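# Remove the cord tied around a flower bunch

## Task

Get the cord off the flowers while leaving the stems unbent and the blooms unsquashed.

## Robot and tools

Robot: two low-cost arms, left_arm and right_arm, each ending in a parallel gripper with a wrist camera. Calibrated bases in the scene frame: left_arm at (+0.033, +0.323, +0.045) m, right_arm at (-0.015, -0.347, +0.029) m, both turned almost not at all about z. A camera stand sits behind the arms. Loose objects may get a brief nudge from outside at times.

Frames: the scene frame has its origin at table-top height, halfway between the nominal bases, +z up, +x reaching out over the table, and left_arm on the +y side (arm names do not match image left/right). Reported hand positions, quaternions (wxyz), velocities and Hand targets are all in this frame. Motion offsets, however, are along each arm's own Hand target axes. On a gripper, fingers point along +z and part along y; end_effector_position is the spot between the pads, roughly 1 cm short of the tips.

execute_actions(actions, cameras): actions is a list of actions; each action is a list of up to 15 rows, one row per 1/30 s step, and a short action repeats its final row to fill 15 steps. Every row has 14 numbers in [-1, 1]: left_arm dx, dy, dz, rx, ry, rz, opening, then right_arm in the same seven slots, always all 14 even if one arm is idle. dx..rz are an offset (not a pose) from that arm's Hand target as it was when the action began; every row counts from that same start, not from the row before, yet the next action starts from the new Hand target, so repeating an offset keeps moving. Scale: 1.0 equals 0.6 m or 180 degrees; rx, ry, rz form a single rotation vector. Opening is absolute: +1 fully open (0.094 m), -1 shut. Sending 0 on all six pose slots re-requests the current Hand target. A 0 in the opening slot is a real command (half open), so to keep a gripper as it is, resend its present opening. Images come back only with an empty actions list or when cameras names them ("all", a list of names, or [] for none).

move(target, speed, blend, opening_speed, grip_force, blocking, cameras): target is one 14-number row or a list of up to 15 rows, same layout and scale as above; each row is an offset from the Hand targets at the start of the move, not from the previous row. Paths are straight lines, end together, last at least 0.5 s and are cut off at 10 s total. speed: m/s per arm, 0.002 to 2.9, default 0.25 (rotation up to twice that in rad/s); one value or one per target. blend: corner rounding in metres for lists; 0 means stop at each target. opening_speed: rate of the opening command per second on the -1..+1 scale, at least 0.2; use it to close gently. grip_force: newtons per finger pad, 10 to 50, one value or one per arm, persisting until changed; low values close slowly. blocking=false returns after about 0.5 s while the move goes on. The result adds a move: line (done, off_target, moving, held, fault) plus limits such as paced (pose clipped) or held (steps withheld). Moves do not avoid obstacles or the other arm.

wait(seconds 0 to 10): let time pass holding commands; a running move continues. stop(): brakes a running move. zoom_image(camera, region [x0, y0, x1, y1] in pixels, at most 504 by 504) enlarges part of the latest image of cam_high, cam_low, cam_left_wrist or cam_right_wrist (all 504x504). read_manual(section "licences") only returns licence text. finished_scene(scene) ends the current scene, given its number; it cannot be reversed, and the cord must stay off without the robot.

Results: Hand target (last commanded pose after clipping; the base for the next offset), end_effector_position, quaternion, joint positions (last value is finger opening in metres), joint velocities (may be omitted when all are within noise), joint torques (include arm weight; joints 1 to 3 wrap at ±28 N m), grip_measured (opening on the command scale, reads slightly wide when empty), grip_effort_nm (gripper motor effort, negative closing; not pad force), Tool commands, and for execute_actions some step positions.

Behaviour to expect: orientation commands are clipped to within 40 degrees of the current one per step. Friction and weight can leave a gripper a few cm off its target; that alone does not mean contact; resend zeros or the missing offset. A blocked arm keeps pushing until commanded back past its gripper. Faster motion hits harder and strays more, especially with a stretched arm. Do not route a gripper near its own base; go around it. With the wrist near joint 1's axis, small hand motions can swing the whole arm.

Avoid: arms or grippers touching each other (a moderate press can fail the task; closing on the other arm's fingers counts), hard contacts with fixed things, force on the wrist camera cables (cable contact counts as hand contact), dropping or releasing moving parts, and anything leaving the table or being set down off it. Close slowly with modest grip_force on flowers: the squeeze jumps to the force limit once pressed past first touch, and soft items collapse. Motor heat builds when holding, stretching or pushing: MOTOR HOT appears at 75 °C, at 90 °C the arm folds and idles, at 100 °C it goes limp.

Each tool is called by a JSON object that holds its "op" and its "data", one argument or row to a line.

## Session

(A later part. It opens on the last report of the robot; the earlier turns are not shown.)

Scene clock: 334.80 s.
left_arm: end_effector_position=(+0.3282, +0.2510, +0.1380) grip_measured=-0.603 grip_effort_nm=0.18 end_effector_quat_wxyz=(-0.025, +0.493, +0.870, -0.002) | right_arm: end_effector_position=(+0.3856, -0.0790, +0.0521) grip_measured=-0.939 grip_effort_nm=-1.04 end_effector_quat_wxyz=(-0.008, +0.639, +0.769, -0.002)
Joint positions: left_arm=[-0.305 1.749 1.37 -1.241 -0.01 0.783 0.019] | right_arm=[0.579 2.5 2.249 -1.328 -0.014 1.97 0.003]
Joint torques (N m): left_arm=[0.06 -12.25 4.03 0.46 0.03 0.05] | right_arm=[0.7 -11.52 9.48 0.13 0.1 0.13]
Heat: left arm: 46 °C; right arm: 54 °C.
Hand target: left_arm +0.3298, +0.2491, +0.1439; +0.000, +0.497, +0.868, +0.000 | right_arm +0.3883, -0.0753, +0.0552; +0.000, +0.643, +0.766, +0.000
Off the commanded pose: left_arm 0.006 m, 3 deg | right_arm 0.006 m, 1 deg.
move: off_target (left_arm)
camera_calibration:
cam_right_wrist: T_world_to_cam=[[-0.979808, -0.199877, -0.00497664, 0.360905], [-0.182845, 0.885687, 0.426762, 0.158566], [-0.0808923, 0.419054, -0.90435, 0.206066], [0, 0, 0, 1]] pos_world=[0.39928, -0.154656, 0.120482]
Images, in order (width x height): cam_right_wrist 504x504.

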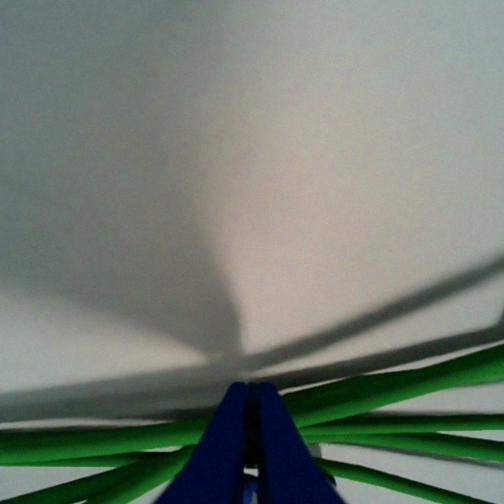

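{"op": "move", "data": {
  "target": [
    [0,0,0,0,0,0,-0.6,-0.005,0.0,-0.05,0,0,0,-1],
    [0,0,0,0,0,0,-0.6,-0.07,0.01,-0.05,0,0,0,-1]
  ],
  "speed": 0.04,
  "cameras": ["cam_right_wrist","cam_low","cam_high"]
}}

{"op": "zoom_image", "data": {
  "camera": "cam_low",
  "region": [200, 280, 380, 380]
}}

Scene clock: 337.93 s.
left_arm: end_effector_position=(+0.3282, +0.2510, +0.1380) grip_measured=-0.603 grip_effort_nm=0.18 end_effector_quat_wxyz=(-0.025, +0.493, +0.870, -0.002) | right_arm: end_effector_position=(+0.3968, -0.1113, +0.0727) grip_measured=-0.939 grip_effort_nm=-1.04 end_effector_quat_wxyz=(-0.013, +0.642, +0.766, -0.014)
Joint positions: left_arm=[-0.305 1.749 1.37 -1.241 -0.01 0.783 0.019] | right_arm=[0.509 2.5 2.331 -1.437 -0.014 1.907 0.003]
Joint torques (N m): left_arm=[0.14 -12.25 3.97 0.53 0.06 0.04] | right_arm=[-0.66 -15.05 4.38 0.35 0.11 -0.11]
Heat: left arm: 46 °C; right arm: 54 °C.
Hand target: left_arm +0.3298, +0.2491, +0.1439; +0.000, +0.497, +0.868, +0.000 | right_arm +0.4015, -0.1156, +0.0852; +0.000, +0.643, +0.766, +0.000
Off the commanded pose: left_arm 0.006 m, 3 deg | right_arm 0.014 m, 2 deg.
move: off_target (left_arm, right_arm)
camera_calibration:
cam_right_wrist: T_world_to_cam=[[-0.980986, -0.19297, 0.020698, 0.364879], [-0.166679, 0.892327, 0.419488, 0.175289], [-0.0994181, 0.408062, -0.907525, 0.245523], [0, 0, 0, 1]] pos_world=[0.411567, -0.186193, 0.141734]
Images, in order (width x height): cam_high 504x504, cam_low 504x504, cam_right_wrist 504x504.

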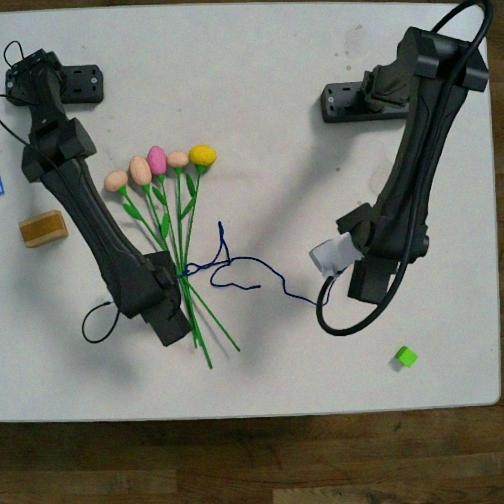

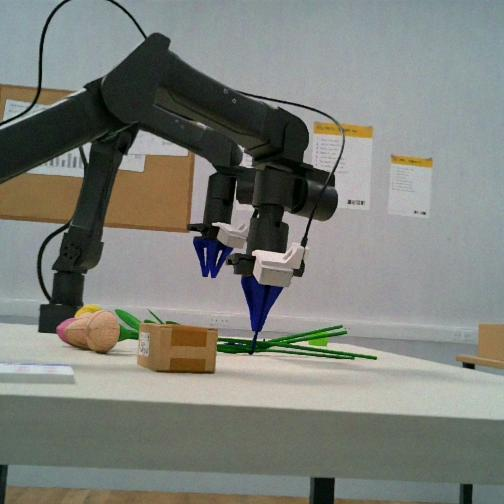

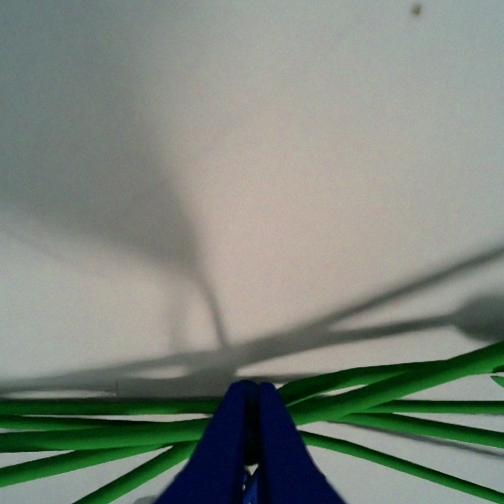

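Scaled by 2.800.

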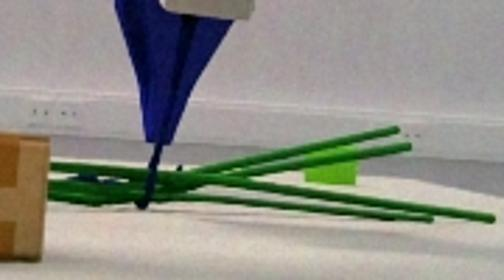

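{"op": "move", "data": {
  "target": [
    [0,0,0,0,0,0,-0.6,-0.01,0,0.06,0,0,0,-1],
    [0,0,0,0,0,0,-0.6,-0.01,0,0.06,0,0,0,-0.6],
    [0,0,0,0,0,0,-0.6,-0.01,0,-0.05,0,0,0,-0.6],
    [0,0,0,0,0,0,-0.6,-0.08,0,-0.05,0,0,0,-0.6]
  ],
  "speed": 0.06,
  "cameras": ["cam_right_wrist","cam_low"]
}}

{"op": "zoom_image", "data": {
  "camera": "cam_right_wrist",
  "region": [150, 280, 350, 480]
}}

Scene clock: 343.30 s.
left_arm: end_effector_position=(+0.3282, +0.2510, +0.1380) grip_measured=-0.603 grip_effort_nm=0.18 end_effector_quat_wxyz=(-0.025, +0.493, +0.870, -0.002) | right_arm: end_effector_position=(+0.4064, -0.1606, +0.0963) grip_measured=-0.601 grip_effort_nm=0.07 end_effector_quat_wxyz=(-0.018, +0.644, +0.765, -0.020)
Joint positions: left_arm=[-0.305 1.749 1.37 -1.241 -0.01 0.783 0.019] | right_arm=[0.406 2.45 2.333 -1.506 -0.014 1.809 0.019]
Joint torques (N m): left_arm=[0.28 -12.21 3.95 0.49 0.01 0.03] | right_arm=[-0.14 -15.87 4.22 0.34 0.11 -0.12]
Heat: left arm: 46 °C; right arm: 56 °C.
Hand target: left_arm +0.3298, +0.2491, +0.1439; +0.000, +0.497, +0.868, +0.000 | right_arm +0.4098, -0.1628, +0.1151; +0.000, +0.643, +0.766, +0.000
Off the commanded pose: left_arm 0.006 m, 3 deg | right_arm 0.019 m, 3 deg.
move: off_target (left_arm, right_arm); target 2's new opening was sent with right_arm's hand 0.013 m and 3 deg from that target
camera_calibration:
cam_right_wrist: T_world_to_cam=[[-0.981604, -0.187311, 0.0369945, 0.363859], [-0.154897, 0.894546, 0.419278, 0.206566], [-0.111629, 0.405834, -0.907104, 0.292602], [0, 0, 0, 1]] pos_world=[0.421825, -0.235376, 0.165351]
Images, in order (width x height): cam_low 504x504, cam_right_wrist 504x504.

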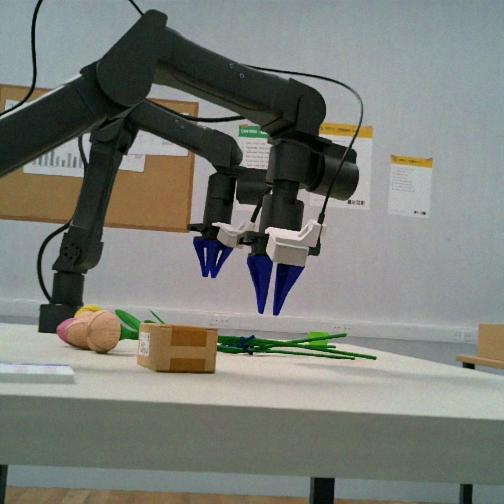

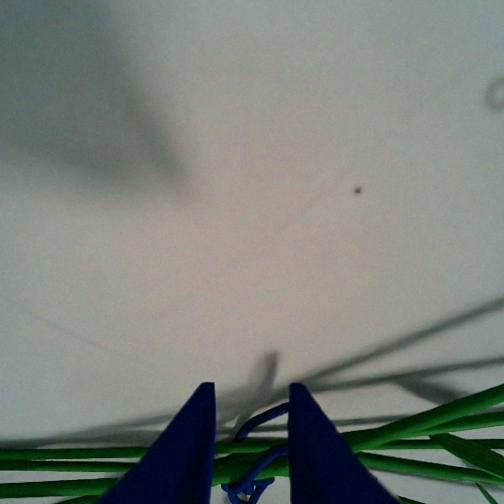

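Scaled by 2.520.

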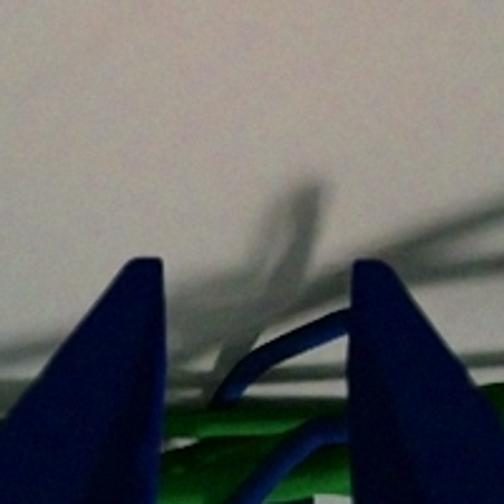

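{"op": "move", "data": {
  "target": [0,0,0,0,0,0,-0.6,-0.08,0.0,-0.06,0,0,0,-0.6],
  "speed": 0.15,
  "cameras": ["cam_right_wrist","cam_high"]
}}

{"op": "zoom_image", "data": {
  "camera": "cam_high",
  "region": [130, 230, 280, 330]
}}

Scene clock: 344.80 s.
left_arm: end_effector_position=(+0.3282, +0.2510, +0.1380) grip_measured=-0.603 grip_effort_nm=0.18 end_effector_quat_wxyz=(-0.025, +0.493, +0.870, -0.002) | right_arm: end_effector_position=(+0.4144, -0.2116, +0.1204) grip_measured=-0.601 grip_effort_nm=0.07 end_effector_quat_wxyz=(-0.018, +0.647, +0.762, -0.018)
Joint positions: left_arm=[-0.305 1.749 1.37 -1.241 -0.01 0.783 0.019] | right_arm=[0.295 2.398 2.335 -1.558 -0.012 1.706 0.019]
Joint torques (N m): left_arm=[-0.08 -12.48 3.99 0.52 -0.01 0.03] | right_arm=[0.46 -15.12 9.57 -0.02 0.08 -0.12]
Heat: left arm: 46 °C; right arm: 56 °C.
Hand target: left_arm +0.3298, +0.2491, +0.1439; +0.000, +0.497, +0.868, +0.000 | right_arm +0.4181, -0.2101, +0.1512; +0.000, +0.643, +0.766, +0.000
Off the commanded pose: left_arm 0.006 m, 3 deg | right_arm 0.031 m, 3 deg.
joint sent to its limit (right arm) — joint 4 (wrist pitch), lower limit. The joint targets still meet the commanded pose.
move: off_target (left_arm, right_arm)
camera_calibration:
cam_right_wrist: T_world_to_cam=[[-0.983141, -0.179731, 0.0336351, 0.363951], [-0.148897, 0.893689, 0.42326, 0.240184], [-0.106132, 0.411116, -0.905384, 0.334596], [0, 0, 0, 1]] pos_world=[0.42909, -0.286794, 0.189036]
Images, in order (width x height): cam_high 504x504, cam_right_wrist 504x504.

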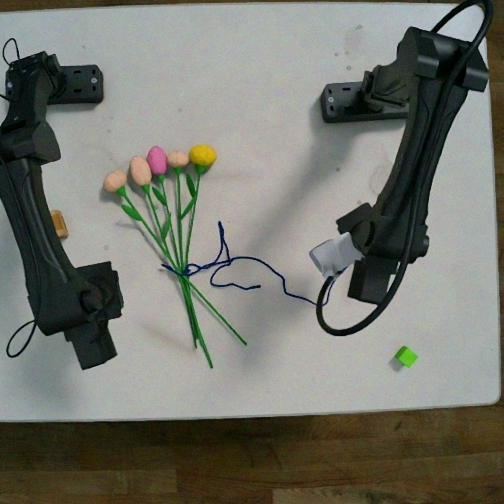

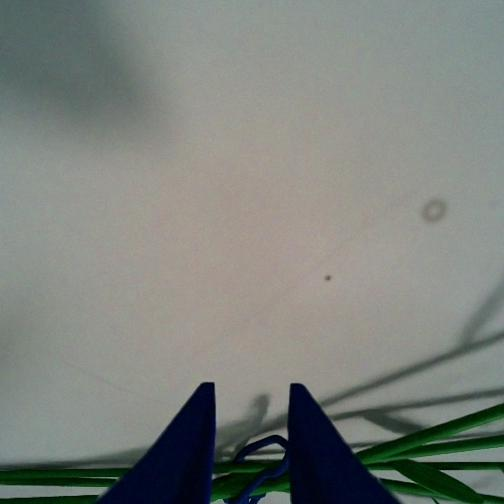

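Scaled by 3.360.

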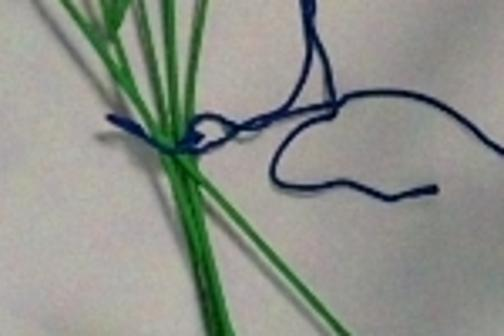

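{"op": "move", "data": {
  "target": [0,0,0,0,0,0,-0.6,0.169,-0.016,0.06,0,0,-0.044,-0.65],
  "speed": 0.12,
  "cameras": ["cam_right_wrist","cam_low"]
}}

{"op": "zoom_image", "data": {
  "camera": "cam_right_wrist",
  "region": [150, 220, 400, 470]
}}

{"op": "zoom_image", "data": {
  "camera": "cam_low",
  "region": [200, 280, 380, 380]
}}

Scene clock: 347.13 s.
left_arm: end_effector_position=(+0.3282, +0.2510, +0.1380) grip_measured=-0.603 grip_effort_nm=0.18 end_effector_quat_wxyz=(-0.025, +0.493, +0.870, -0.002) | right_arm: end_effector_position=(+0.3794, -0.1163, +0.1115) grip_measured=-0.648 grip_effort_nm=-0.08 end_effector_quat_wxyz=(-0.014, +0.581, +0.814, -0.017)
Joint positions: left_arm=[-0.305 1.749 1.37 -1.241 -0.01 0.783 0.019] | right_arm=[0.52 2.421 2.341 -1.533 -0.011 1.763 0.017]
Joint torques (N m): left_arm=[0.09 -12.42 4.03 0.5 0.07 0.06] | right_arm=[-0.05 -10.78 9.85 0.35 0.07 0.12]
Heat: left arm: 46 °C; right arm: 56 °C.
Hand target: left_arm +0.3298, +0.2491, +0.1439; +0.000, +0.497, +0.868, +0.000 | right_arm +0.3911, -0.1120, +0.1152; +0.000, +0.588, +0.809, +0.000
Off the commanded pose: left_arm 0.006 m, 3 deg | right_arm 0.013 m, 3 deg.
move: off_target (left_arm, right_arm)
camera_calibration:
cam_right_wrist: T_world_to_cam=[[-0.93947, -0.34161, 0.0264208, 0.312421], [-0.299573, 0.85639, 0.420537, 0.206681], [-0.166286, 0.387167, -0.906891, 0.303905], [0, 0, 0, 1]] pos_world=[0.405961, -0.187936, 0.180437]
Images, in order (width x height): cam_low 504x504, cam_right_wrist 504x504.

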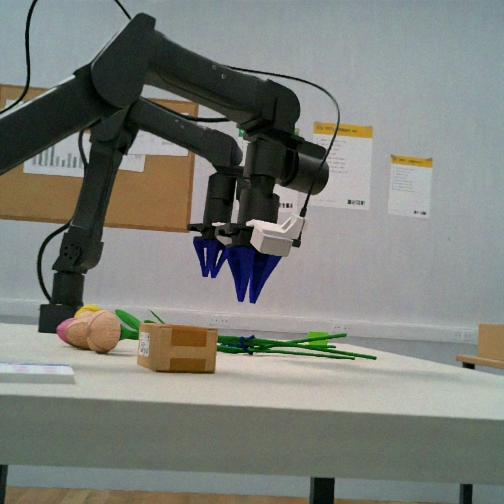

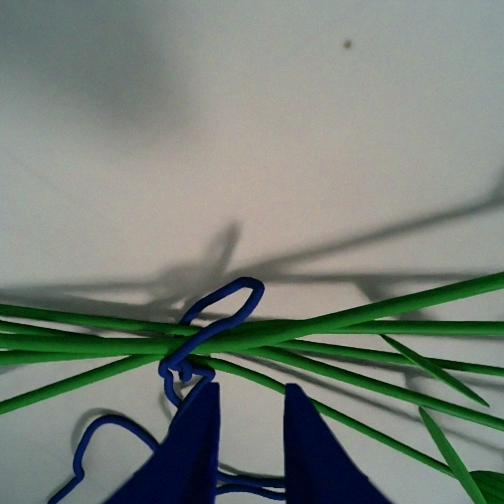

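Scaled by 2.016.

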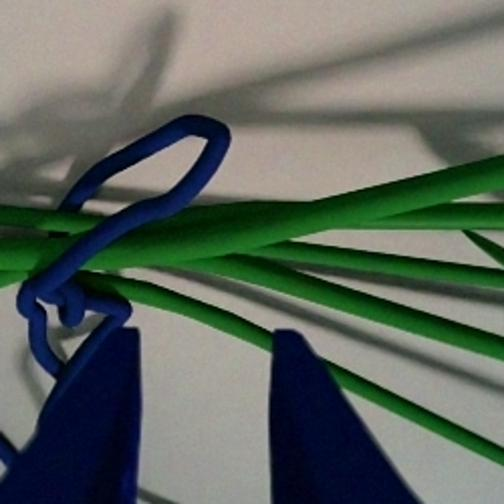

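Scaled by 2.800.

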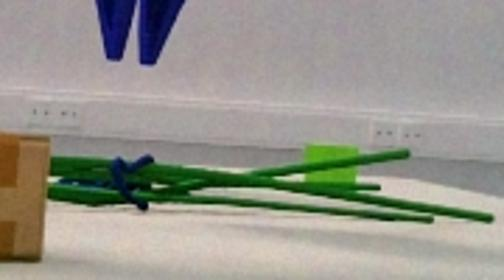

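{"op": "move", "data": {
  "target": [0,0,0,0,0,0,-0.6,0.02,0.001,0.01,0,0,-0.7,-0.65],
  "speed": 0.5,
  "cameras": ["cam_right_wrist"]
}}

{"op": "zoom_image", "data": {
  "camera": "cam_right_wrist",
  "region": [150, 200, 400, 450]
}}

Scene clock: 359.13 s.
left_arm: end_effector_position=(+0.3282, +0.2510, +0.1380) grip_measured=-0.603 grip_effort_nm=0.18 end_effector_quat_wxyz=(-0.025, +0.493, +0.870, -0.002) | right_arm: end_effector_position=(+0.3791, -0.1091, +0.1079) grip_measured=-0.648 grip_effort_nm=-0.08 end_effector_quat_wxyz=(-0.019, -0.443, +0.896, -0.002)
Joint positions: left_arm=[-0.305 1.749 1.37 -1.241 -0.01 0.783 0.019] | right_arm=[0.538 2.433 2.349 -1.524 0.002 -0.377 0.017]
Joint torques (N m): left_arm=[-0.09 -12.42 3.9 0.53 0.03 0.08] | right_arm=[0.46 -10.66 9.73 0.38 0.04 -0.16]
Heat: left arm: 45 °C; right arm: 55 °C.
Hand target: left_arm +0.3298, +0.2491, +0.1439; +0.000, +0.497, +0.868, +0.000 | right_arm +0.3880, -0.1003, +0.1092; +0.000, -0.453, +0.891, +0.000
Off the commanded pose: left_arm 0.006 m, 3 deg | right_arm 0.013 m, 2 deg.
move: off_target (left_arm, right_arm)
camera_calibration:
cam_right_wrist: T_world_to_cam=[[0.80481, -0.592773, -0.0300058, -0.367911], [-0.518769, -0.727096, 0.449677, 0.109152], [-0.288374, -0.346339, -0.892687, 0.262575], [0, 0, 0, 1]] pos_world=[0.428443, -0.0477839, 0.174274]
Images, in order (width x height): cam_right_wrist 504x504.

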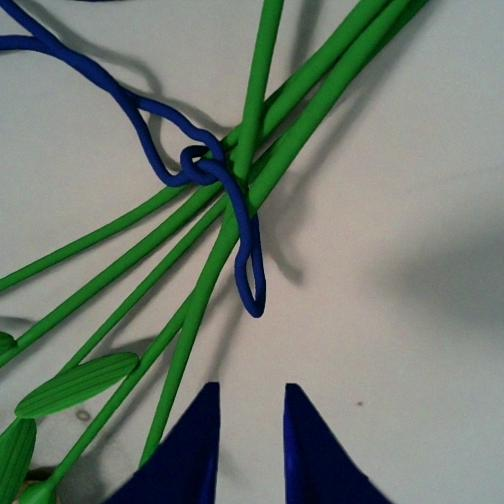

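Scaled by 2.016.

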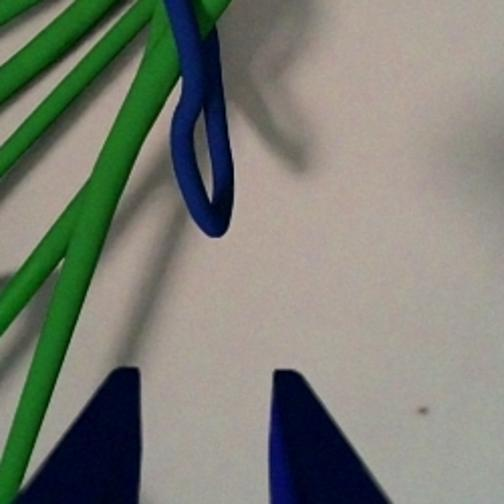

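{"op": "move", "data": {
  "target": [0,0,0,0,0,0,-0.6,-0.0435,0.011,0.065,0,0,0,-0.75],
  "speed": 0.1,
  "cameras": ["cam_right_wrist"]
}}

{"op": "zoom_image", "data": {
  "camera": "cam_right_wrist",
  "region": [150, 220, 350, 420]
}}

Scene clock: 360.80 s.
left_arm: end_effector_position=(+0.3282, +0.2510, +0.1380) grip_measured=-0.603 grip_effort_nm=0.18 end_effector_quat_wxyz=(-0.025, +0.493, +0.870, -0.002) | right_arm: end_effector_position=(+0.3881, -0.0847, +0.0674) grip_measured=-0.749 grip_effort_nm=-0.08 end_effector_quat_wxyz=(-0.023, -0.454, +0.890, -0.003)
Joint positions: left_arm=[-0.305 1.749 1.37 -1.241 -0.01 0.783 0.019] | right_arm=[0.572 2.567 2.434 -1.484 0.002 -0.368 0.012]
Joint torques (N m): left_arm=[0.1 -12.49 4.16 0.51 0.03 0.03] | right_arm=[0.35 -11.66 9.74 0.4 0.03 0.1]
Heat: left arm: 45 °C; right arm: 55 °C.
Hand target: left_arm +0.3298, +0.2491, +0.1439; +0.000, +0.497, +0.868, +0.000 | right_arm +0.3980, -0.0754, +0.0702; +0.000, -0.453, +0.891, +0.000
Off the commanded pose: left_arm 0.006 m, 3 deg | right_arm 0.014 m, 3 deg.
move: off_target (left_arm, right_arm)
camera_calibration:
cam_right_wrist: T_world_to_cam=[[0.818988, -0.572859, -0.0330285, -0.365499], [-0.49733, -0.737363, 0.457119, 0.140043], [-0.286219, -0.357949, -0.888792, 0.235301], [0, 0, 0, 1]] pos_world=[0.436335, -0.0218911, 0.133045]
Images, in order (width x height): cam_right_wrist 504x504.

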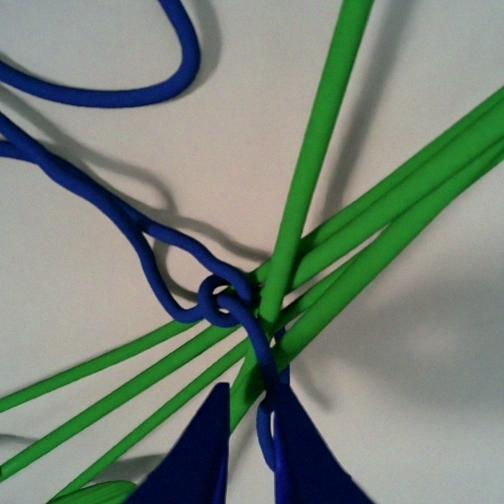

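Scaled by 2.520.

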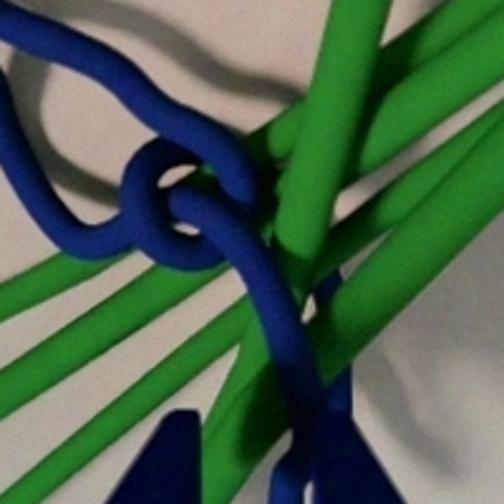

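{"op": "move", "data": {
  "target": [0,0,0,0,0,0,-0.6,0.0,-0.004,0.03,0,0,0,-0.8],
  "speed": 0.05,
  "cameras": ["cam_right_wrist","cam_low"]
}}

{"op": "zoom_image", "data": {
  "camera": "cam_right_wrist",
  "region": [150, 280, 350, 480]
}}

{"op": "zoom_image", "data": {
  "camera": "cam_low",
  "region": [200, 280, 380, 380]
}}

Scene clock: 362.30 s.
left_arm: end_effector_position=(+0.3282, +0.2510, +0.1380) grip_measured=-0.603 grip_effort_nm=0.18 end_effector_quat_wxyz=(-0.025, +0.493, +0.870, -0.002) | right_arm: end_effector_position=(+0.3978, -0.0783, +0.0621) grip_measured=-0.798 grip_effort_nm=-0.08 end_effector_quat_wxyz=(-0.001, -0.454, +0.891, -0.001)
Joint positions: left_arm=[-0.305 1.749 1.37 -1.241 -0.01 0.783 0.019] | right_arm=[0.572 2.567 2.414 -1.42 0.002 -0.367 0.009]
Joint torques (N m): left_arm=[0.1 -12.31 3.93 0.53 0.02 0.08] | right_arm=[-0.03 -11.88 4.59 0.56 0.03 0.04]
Heat: left arm: 45 °C; right arm: 55 °C.
Hand target: left_arm +0.3298, +0.2491, +0.1439; +0.000, +0.497, +0.868, +0.000 | right_arm +0.4000, -0.0768, +0.0522; +0.000, -0.453, +0.891, +0.000
Off the commanded pose: left_arm 0.006 m, 3 deg | right_arm 0.010 m, 0 deg.
move: off_target (left_arm)
camera_calibration:
cam_right_wrist: T_world_to_cam=[[0.819041, -0.573505, -0.0162557, -0.371119], [-0.514898, -0.747251, 0.420114, 0.160515], [-0.253084, -0.33572, -0.907326, 0.225449], [0, 0, 0, 1]] pos_world=[0.443668, -0.017205, 0.131088]
Images, in order (width x height): cam_low 504x504, cam_right_wrist 504x504.

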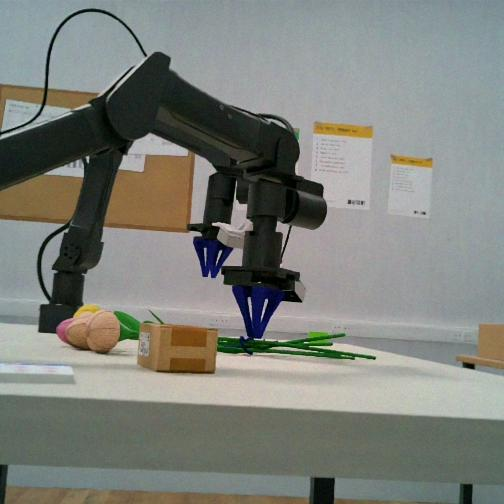

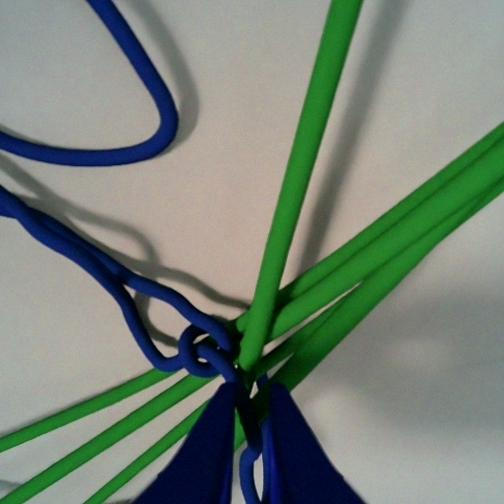

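Scaled by 2.520.

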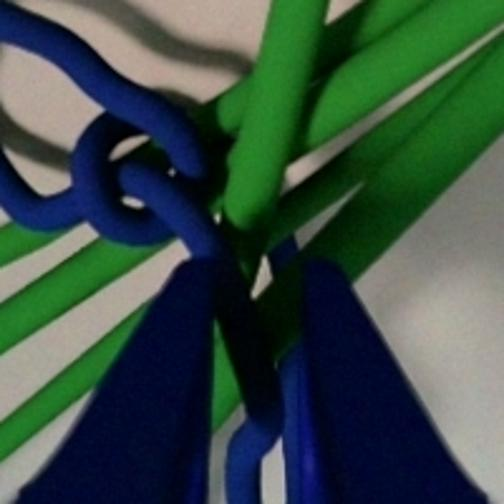

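Scaled by 2.800.

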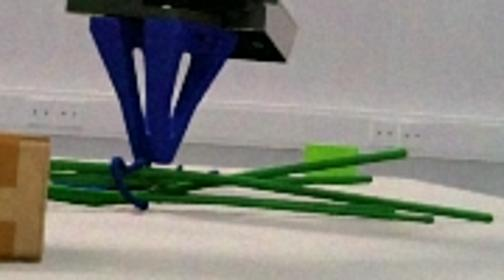

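{"op": "move", "data": {
  "target": [
    [0,0,0,0,0,0,-0.6,0.006,-0.002,0.018,0,0,0,-0.8],
    [0,0,0,0,0,0,-0.6,0.006,-0.002,0.018,0,0,0,-1]
  ],
  "speed": 0.05,
  "cameras": ["cam_right_wrist","cam_low"]
}}

{"op": "zoom_image", "data": {
  "camera": "cam_right_wrist",
  "region": [150, 280, 350, 480]
}}

{"op": "zoom_image", "data": {
  "camera": "cam_low",
  "region": [200, 280, 380, 380]
}}

Scene clock: 364.57 s.
left_arm: end_effector_position=(+0.3282, +0.2510, +0.1380) grip_measured=-0.603 grip_effort_nm=0.18 end_effector_quat_wxyz=(-0.025, +0.493, +0.870, -0.002) | right_arm: end_effector_position=(+0.3960, -0.0799, +0.0517) grip_measured=-0.952 grip_effort_nm=-1.04 end_effector_quat_wxyz=(-0.003, -0.454, +0.891, -0.002)
Joint positions: left_arm=[-0.305 1.749 1.37 -1.241 -0.01 0.783 0.019] | right_arm=[0.572 2.551 2.342 -1.368 0.003 -0.367 0.002]
Joint torques (N m): left_arm=[-0.18 -12.57 4.11 0.49 0.04 0.01] | right_arm=[-0.43 -12.27 3.36 0.67 0.02 -0.01]
Heat: left arm: 45 °C; right arm: 55 °C.
Hand target: left_arm +0.3298, +0.2491, +0.1439; +0.000, +0.497, +0.868, +0.000 | right_arm +0.3988, -0.0804, +0.0413; +0.000, -0.453, +0.891, +0.000
Off the commanded pose: left_arm 0.006 m, 3 deg | right_arm 0.011 m, 0 deg.
move: off_target (left_arm, right_arm)
camera_calibration:
cam_right_wrist: T_world_to_cam=[[0.819007, -0.573554, -0.0162302, -0.370636], [-0.513958, -0.745895, 0.42366, 0.16241], [-0.255098, -0.338639, -0.905676, 0.215418], [0, 0, 0, 1]] pos_world=[0.441978, -0.0184903, 0.120277]
Images, in order (width x height): cam_low 504x504, cam_right_wrist 504x504.

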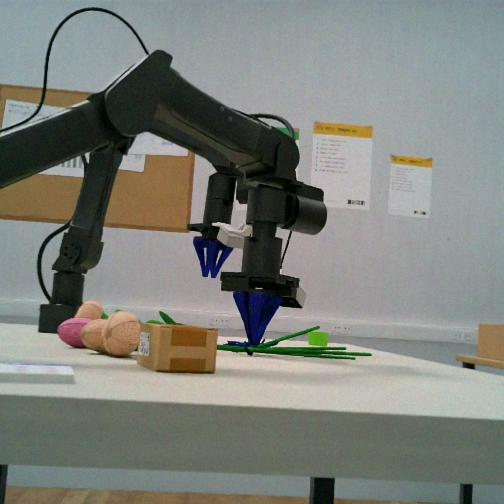

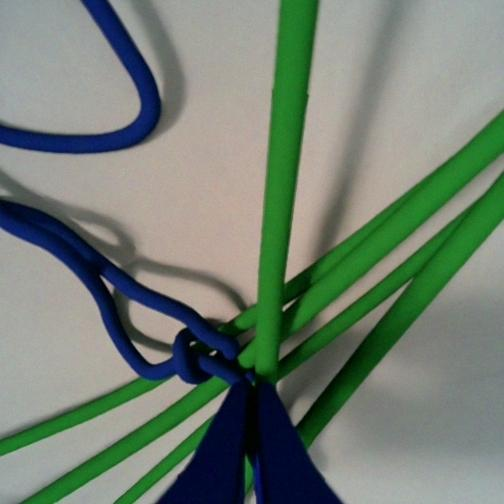

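Scaled by 2.520.

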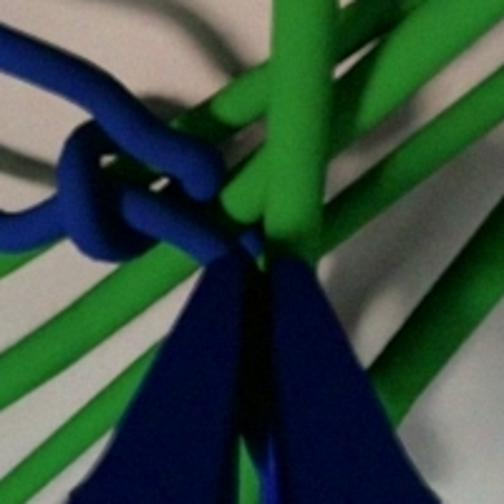

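Scaled by 2.800.

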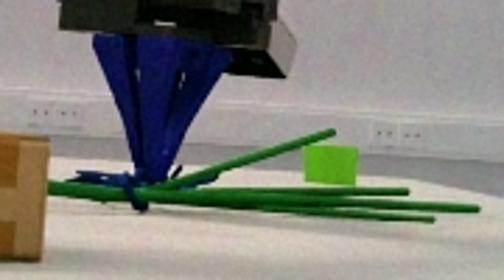

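{"op": "move", "data": {
  "target": [
    [0,0,0,0,0,0,-0.6,0.01,0,-0.05,0,0,0,-1],
    [0,0,0,0,0,0,-0.6,0.1,0.0,-0.05,0,0,0,-1]
  ],
  "speed": 0.04,
  "cameras": ["cam_right_wrist","cam_low","cam_high"]
}}

{"op": "zoom_image", "data": {
  "camera": "cam_right_wrist",
  "region": [100, 250, 350, 500]
}}

{"op": "zoom_image", "data": {
  "camera": "cam_low",
  "region": [200, 280, 380, 380]
}}

Scene clock: 367.90 s.
left_arm: end_effector_position=(+0.3282, +0.2510, +0.1380) grip_measured=-0.603 grip_effort_nm=0.18 end_effector_quat_wxyz=(-0.025, +0.493, +0.870, -0.002) | right_arm: end_effector_position=(+0.3565, -0.1294, +0.0540) grip_measured=-0.952 grip_effort_nm=-1.04 end_effector_quat_wxyz=(-0.032, -0.449, +0.893, -0.003)
Joint positions: left_arm=[-0.305 1.749 1.37 -1.241 -0.01 0.783 0.019] | right_arm=[0.525 2.306 1.911 -1.239 0.002 -0.403 0.002]
Joint torques (N m): left_arm=[0.01 -12.4 4.15 0.51 0.05 0.07] | right_arm=[-0.61 -15.05 4.37 0.42 0.05 -0.16]
Heat: left arm: 45 °C; right arm: 55 °C.
Hand target: left_arm +0.3298, +0.2491, +0.1439; +0.000, +0.497, +0.868, +0.000 | right_arm +0.3635, -0.1289, +0.0714; +0.000, -0.453, +0.891, +0.000
Off the commanded pose: left_arm 0.006 m, 3 deg | right_arm 0.019 m, 4 deg.
move: off_target (left_arm, right_arm)
camera_calibration:
cam_right_wrist: T_world_to_cam=[[0.81144, -0.582963, -0.0414769, -0.363839], [-0.498964, -0.727974, 0.4702, 0.0986238], [-0.304303, -0.360843, -0.881585, 0.20401], [0, 0, 0, 1]] pos_world=[0.406524, -0.0666936, 0.118388]
Images, in order (width x height): cam_high 504x504, cam_low 504x504, cam_right_wrist 504x504.

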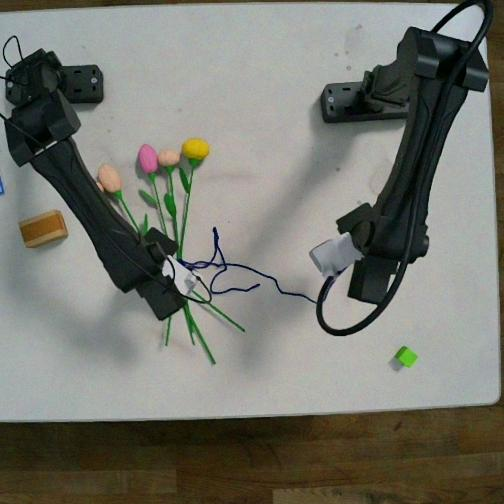

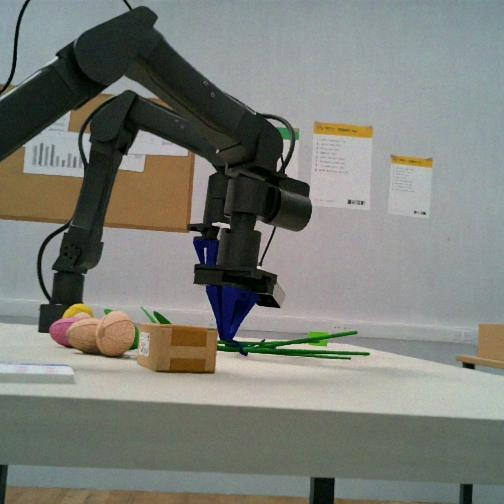

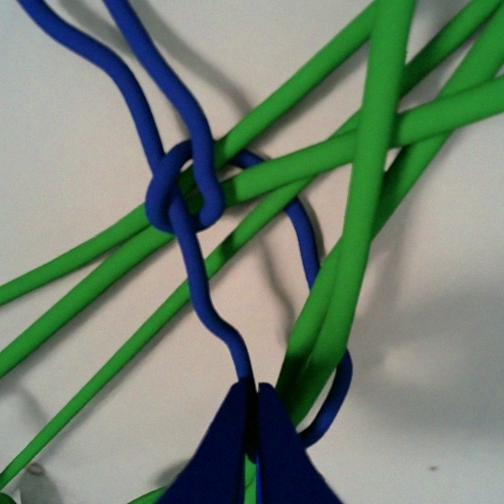

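Scaled by 2.016.

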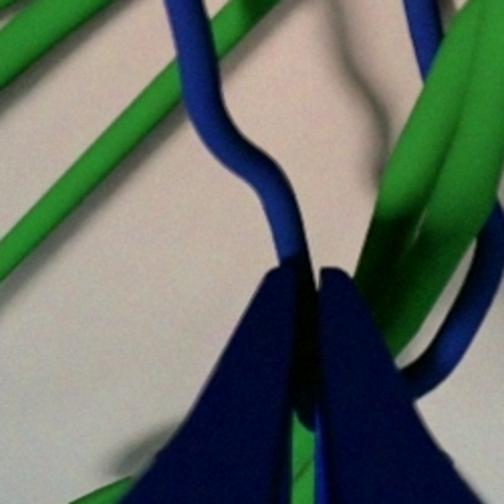

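Scaled by 2.800.

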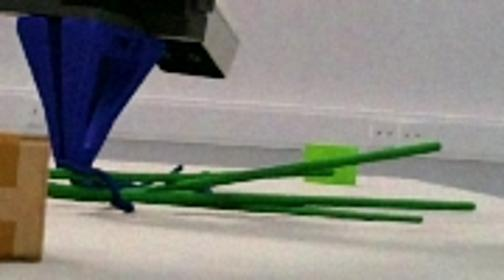

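{"op": "move", "data": {
  "target": [
    [0,0,0,0,0,0,-0.6,0,0,0,0,0,0,-0.8],
    [0,0,0,0,0,0,-0.6,0,0,-0.12,0,0,0,-0.8]
  ],
  "speed": 0.06,
  "cameras": ["cam_right_wrist","cam_low","cam_high"]
}}

{"op": "zoom_image", "data": {
  "camera": "cam_right_wrist",
  "region": [100, 0, 400, 300]
}}

Scene clock: 371.33 s.
left_arm: end_effector_position=(+0.3282, +0.2510, +0.1380) grip_measured=-0.603 grip_effort_nm=0.17 end_effector_quat_wxyz=(-0.025, +0.493, +0.870, -0.002) | right_arm: end_effector_position=(+0.3567, -0.1293, +0.1199) grip_measured=-0.801 grip_effort_nm=0.07 end_effector_quat_wxyz=(-0.029, -0.449, +0.893, -0.003)
Joint positions: left_arm=[-0.305 1.749 1.37 -1.241 -0.01 0.783 0.019] | right_arm=[0.525 2.29 2.146 -1.484 0.002 -0.403 0.009]
Joint torques (N m): left_arm=[0.09 -12.42 4.07 0.49 0.05 0.05] | right_arm=[-0.61 -13.49 9.63 0.04 0.05 -0.16]
Heat: left arm: 45 °C; right arm: 54 °C.
Hand target: left_arm +0.3298, +0.2491, +0.1439; +0.000, +0.497, +0.868, +0.000 | right_arm +0.3635, -0.1289, +0.1435; +0.000, -0.453, +0.891, +0.000
Off the commanded pose: left_arm 0.006 m, 3 deg | right_arm 0.024 m, 3 deg.
move: off_target (left_arm, right_arm)
camera_calibration:
cam_right_wrist: T_world_to_cam=[[0.811631, -0.582859, -0.0391109, -0.361559], [-0.501366, -0.729383, 0.465438, 0.0690112], [-0.299812, -0.358156, -0.884216, 0.261327], [0, 0, 0, 1]] pos_world=[0.406402, -0.0668071, 0.184808]
Images, in order (width x height): cam_high 504x504, cam_low 504x504, cam_right_wrist 504x504.

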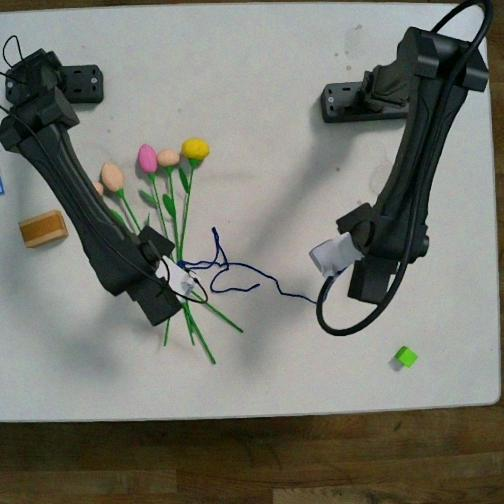

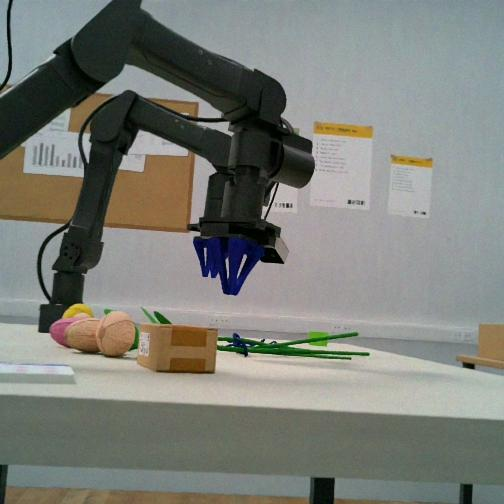

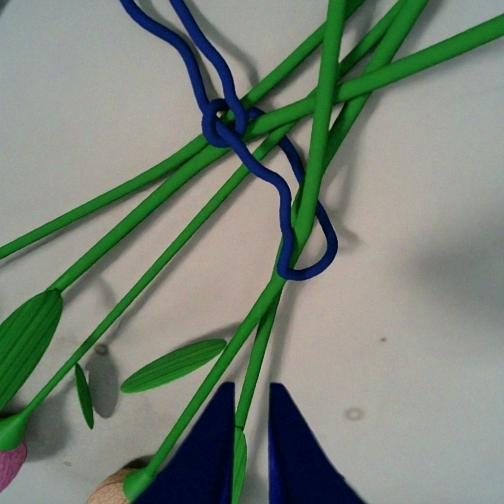

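Scaled by 1.680.

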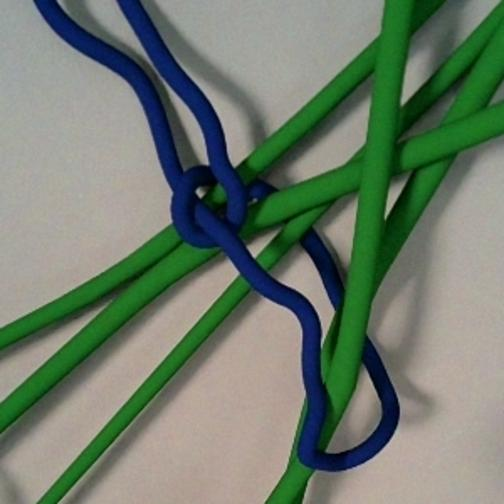

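{"op": "move", "data": {
  "target": [0,0,0,0,0,0,-0.6,-0.0505,-0.0158,0.1,0,0,0,-0.82],
  "speed": 0.08,
  "cameras": ["cam_right_wrist"]
}}

{"op": "zoom_image", "data": {
  "camera": "cam_right_wrist",
  "region": [150, 220, 350, 420]
}}

Scene clock: 373.43 s.
left_arm: end_effector_position=(+0.3282, +0.2510, +0.1380) grip_measured=-0.603 grip_effort_nm=0.18 end_effector_quat_wxyz=(-0.025, +0.493, +0.870, -0.002) | right_arm: end_effector_position=(+0.3756, -0.1183, +0.0796) grip_measured=-0.818 grip_effort_nm=-0.08 end_effector_quat_wxyz=(-0.026, -0.449, +0.893, -0.003)
Joint positions: left_arm=[-0.305 1.749 1.37 -1.241 -0.01 0.783 0.019] | right_arm=[0.525 2.394 2.165 -1.395 0.002 -0.403 0.009]
Joint torques (N m): left_arm=[-0.1 -12.7 4.1 0.49 0.03 0.11] | right_arm=[0.03 -10.91 9.77 0.43 0.04 -0.07]
Heat: left arm: 45 °C; right arm: 54 °C.
Hand target: left_arm +0.3298, +0.2491, +0.1439; +0.000, +0.497, +0.868, +0.000 | right_arm +0.3890, -0.1100, +0.0835; +0.000, -0.453, +0.891, +0.000
Off the commanded pose: left_arm 0.006 m, 3 deg | right_arm 0.016 m, 3 deg.
move: off_target (left_arm, right_arm)
camera_calibration:
cam_right_wrist: T_world_to_cam=[[0.811841, -0.582694, -0.0371721, -0.372299], [-0.503176, -0.730506, 0.461708, 0.106178], [-0.296189, -0.35613, -0.886253, 0.234342], [0, 0, 0, 1]] pos_world=[0.425084, -0.055917, 0.144824]
Images, in order (width x height): cam_right_wrist 504x504.

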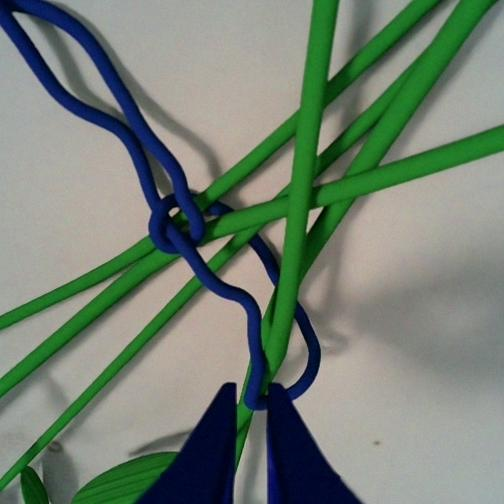

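Scaled by 2.520.

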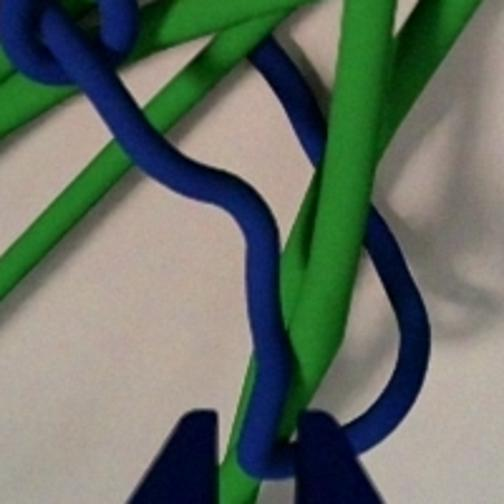

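{"op": "move", "data": {
  "target": [0,0,0,0,0,0,-0.6,0.018,0.006,0.055,0,0,0,-0.83],
  "speed": 0.06,
  "cameras": ["cam_right_wrist"]
}}

{"op": "zoom_image", "data": {
  "camera": "cam_right_wrist",
  "region": [150, 270, 350, 470]
}}

Scene clock: 389.70 s.
left_arm: end_effector_position=(+0.3282, +0.2510, +0.1380) grip_measured=-0.603 grip_effort_nm=0.18 end_effector_quat_wxyz=(-0.025, +0.493, +0.870, -0.002) | right_arm: end_effector_position=(+0.3747, -0.1188, +0.0408) grip_measured=-0.829 grip_effort_nm=-0.08 end_effector_quat_wxyz=(-0.022, -0.449, +0.893, -0.002)
Joint positions: left_arm=[-0.305 1.749 1.37 -1.241 -0.01 0.783 0.019] | right_arm=[0.525 2.391 2.006 -1.231 0.002 -0.403 0.008]
Joint torques (N m): left_arm=[0.1 -12.48 3.97 0.5 0 0.06] | right_arm=[-0.17 -14.08 4.37 0.47 0.05 -0.1]
Heat: left arm: 45 °C; right arm: 54 °C.
Hand target: left_arm +0.3298, +0.2491, +0.1439; +0.000, +0.497, +0.868, +0.000 | right_arm +0.3797, -0.1166, +0.0505; +0.000, -0.453, +0.891, +0.000
Off the commanded pose: left_arm 0.006 m, 3 deg | right_arm 0.011 m, 3 deg.
move: off_target (left_arm, right_arm)
camera_calibration:
cam_right_wrist: T_world_to_cam=[[0.812046, -0.582608, -0.0338911, -0.373466], [-0.506443, -0.732364, 0.455147, 0.124463], [-0.289993, -0.352437, -0.889771, 0.197755], [0, 0, 0, 1]] pos_world=[0.423653, -0.0567356, 0.106651]
Images, in order (width x height): cam_right_wrist 504x504.

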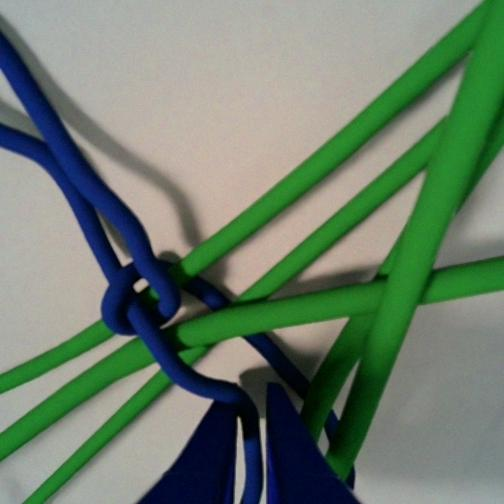

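Scaled by 2.520.

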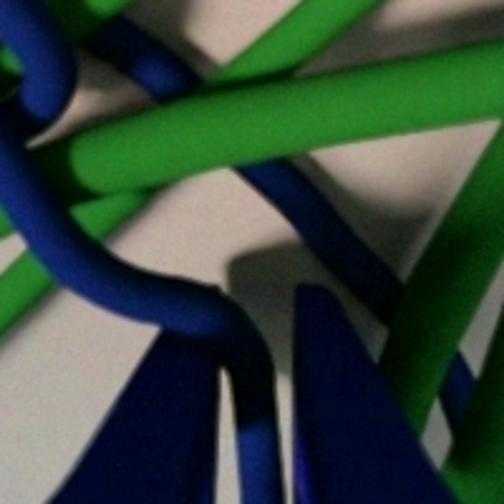

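{"op": "move", "data": {
  "target": [
    [0,0,0,0,0,0,-0.6,0,0,0,0,0,0,-1],
    [0,0,0,0,0,0,-0.6,0.01,0,-0.06,0,0,0,-1],
    [0,0,0,0,0,0,-0.6,0.114,-0.042,-0.06,0,0,0,-1]
  ],
  "speed": 0.05,
  "cameras": ["cam_right_wrist","cam_low","cam_high"]
}}

{"op": "zoom_image", "data": {
  "camera": "cam_high",
  "region": [80, 130, 280, 380]
}}

Scene clock: 394.30 s.
left_arm: end_effector_position=(+0.3282, +0.2510, +0.1380) grip_measured=-0.603 grip_effort_nm=0.18 end_effector_quat_wxyz=(-0.025, +0.493, +0.870, -0.002) | right_arm: end_effector_position=(+0.3552, -0.1862, +0.0710) grip_measured=-0.937 grip_effort_nm=-1.04 end_effector_quat_wxyz=(-0.029, -0.449, +0.893, +0.001)
Joint positions: left_arm=[-0.305 1.749 1.37 -1.241 -0.01 0.783 0.019] | right_arm=[0.405 2.172 1.757 -1.213 0.002 -0.523 0.003]
Joint torques (N m): left_arm=[0.08 -12.53 3.89 0.48 0.04 0] | right_arm=[-0.46 -14.04 4.38 0.39 0.05 -0.15]
Heat: left arm: 45 °C; right arm: 54 °C.
Hand target: left_arm +0.3298, +0.2491, +0.1439; +0.000, +0.497, +0.868, +0.000 | right_arm +0.3597, -0.1867, +0.0864; +0.000, -0.453, +0.891, +0.000
Off the commanded pose: left_arm 0.006 m, 3 deg | right_arm 0.016 m, 3 deg.
move: off_target (left_arm, right_arm)
camera_calibration:
cam_right_wrist: T_world_to_cam=[[0.811146, -0.583111, -0.0449821, -0.39487], [-0.500595, -0.732011, 0.462131, 0.0490277], [-0.302401, -0.352338, -0.88567, 0.199318], [0, 0, 0, 1]] pos_world=[0.405115, -0.124137, 0.136111]
Images, in order (width x height): cam_high 504x504, cam_low 504x504, cam_right_wrist 504x504.

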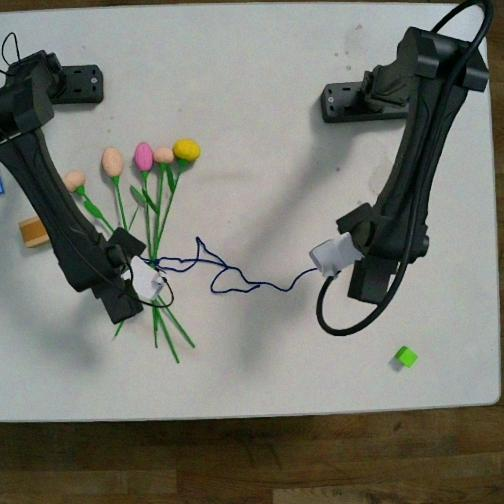

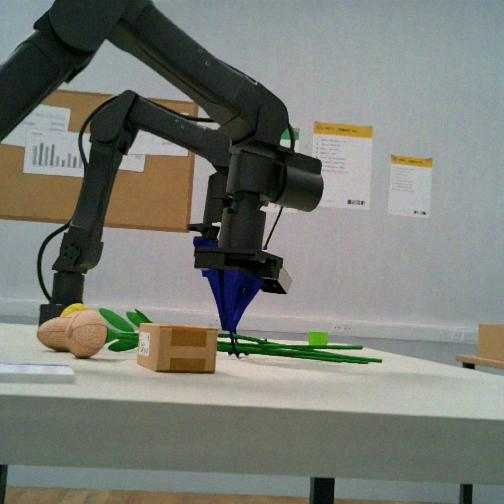

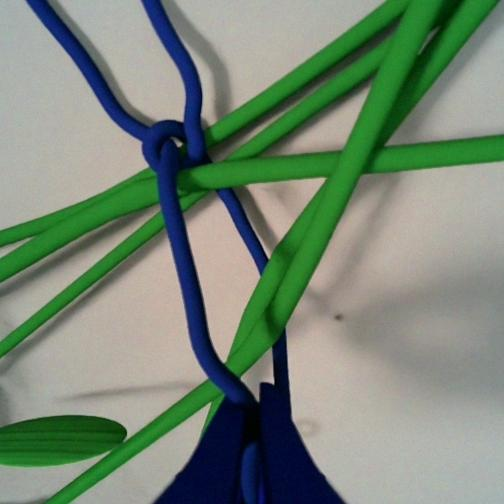

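Scaled by 2.016.

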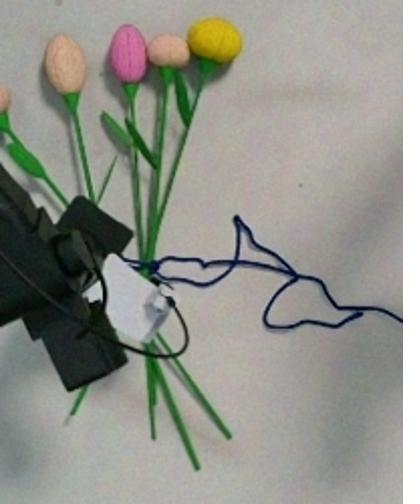

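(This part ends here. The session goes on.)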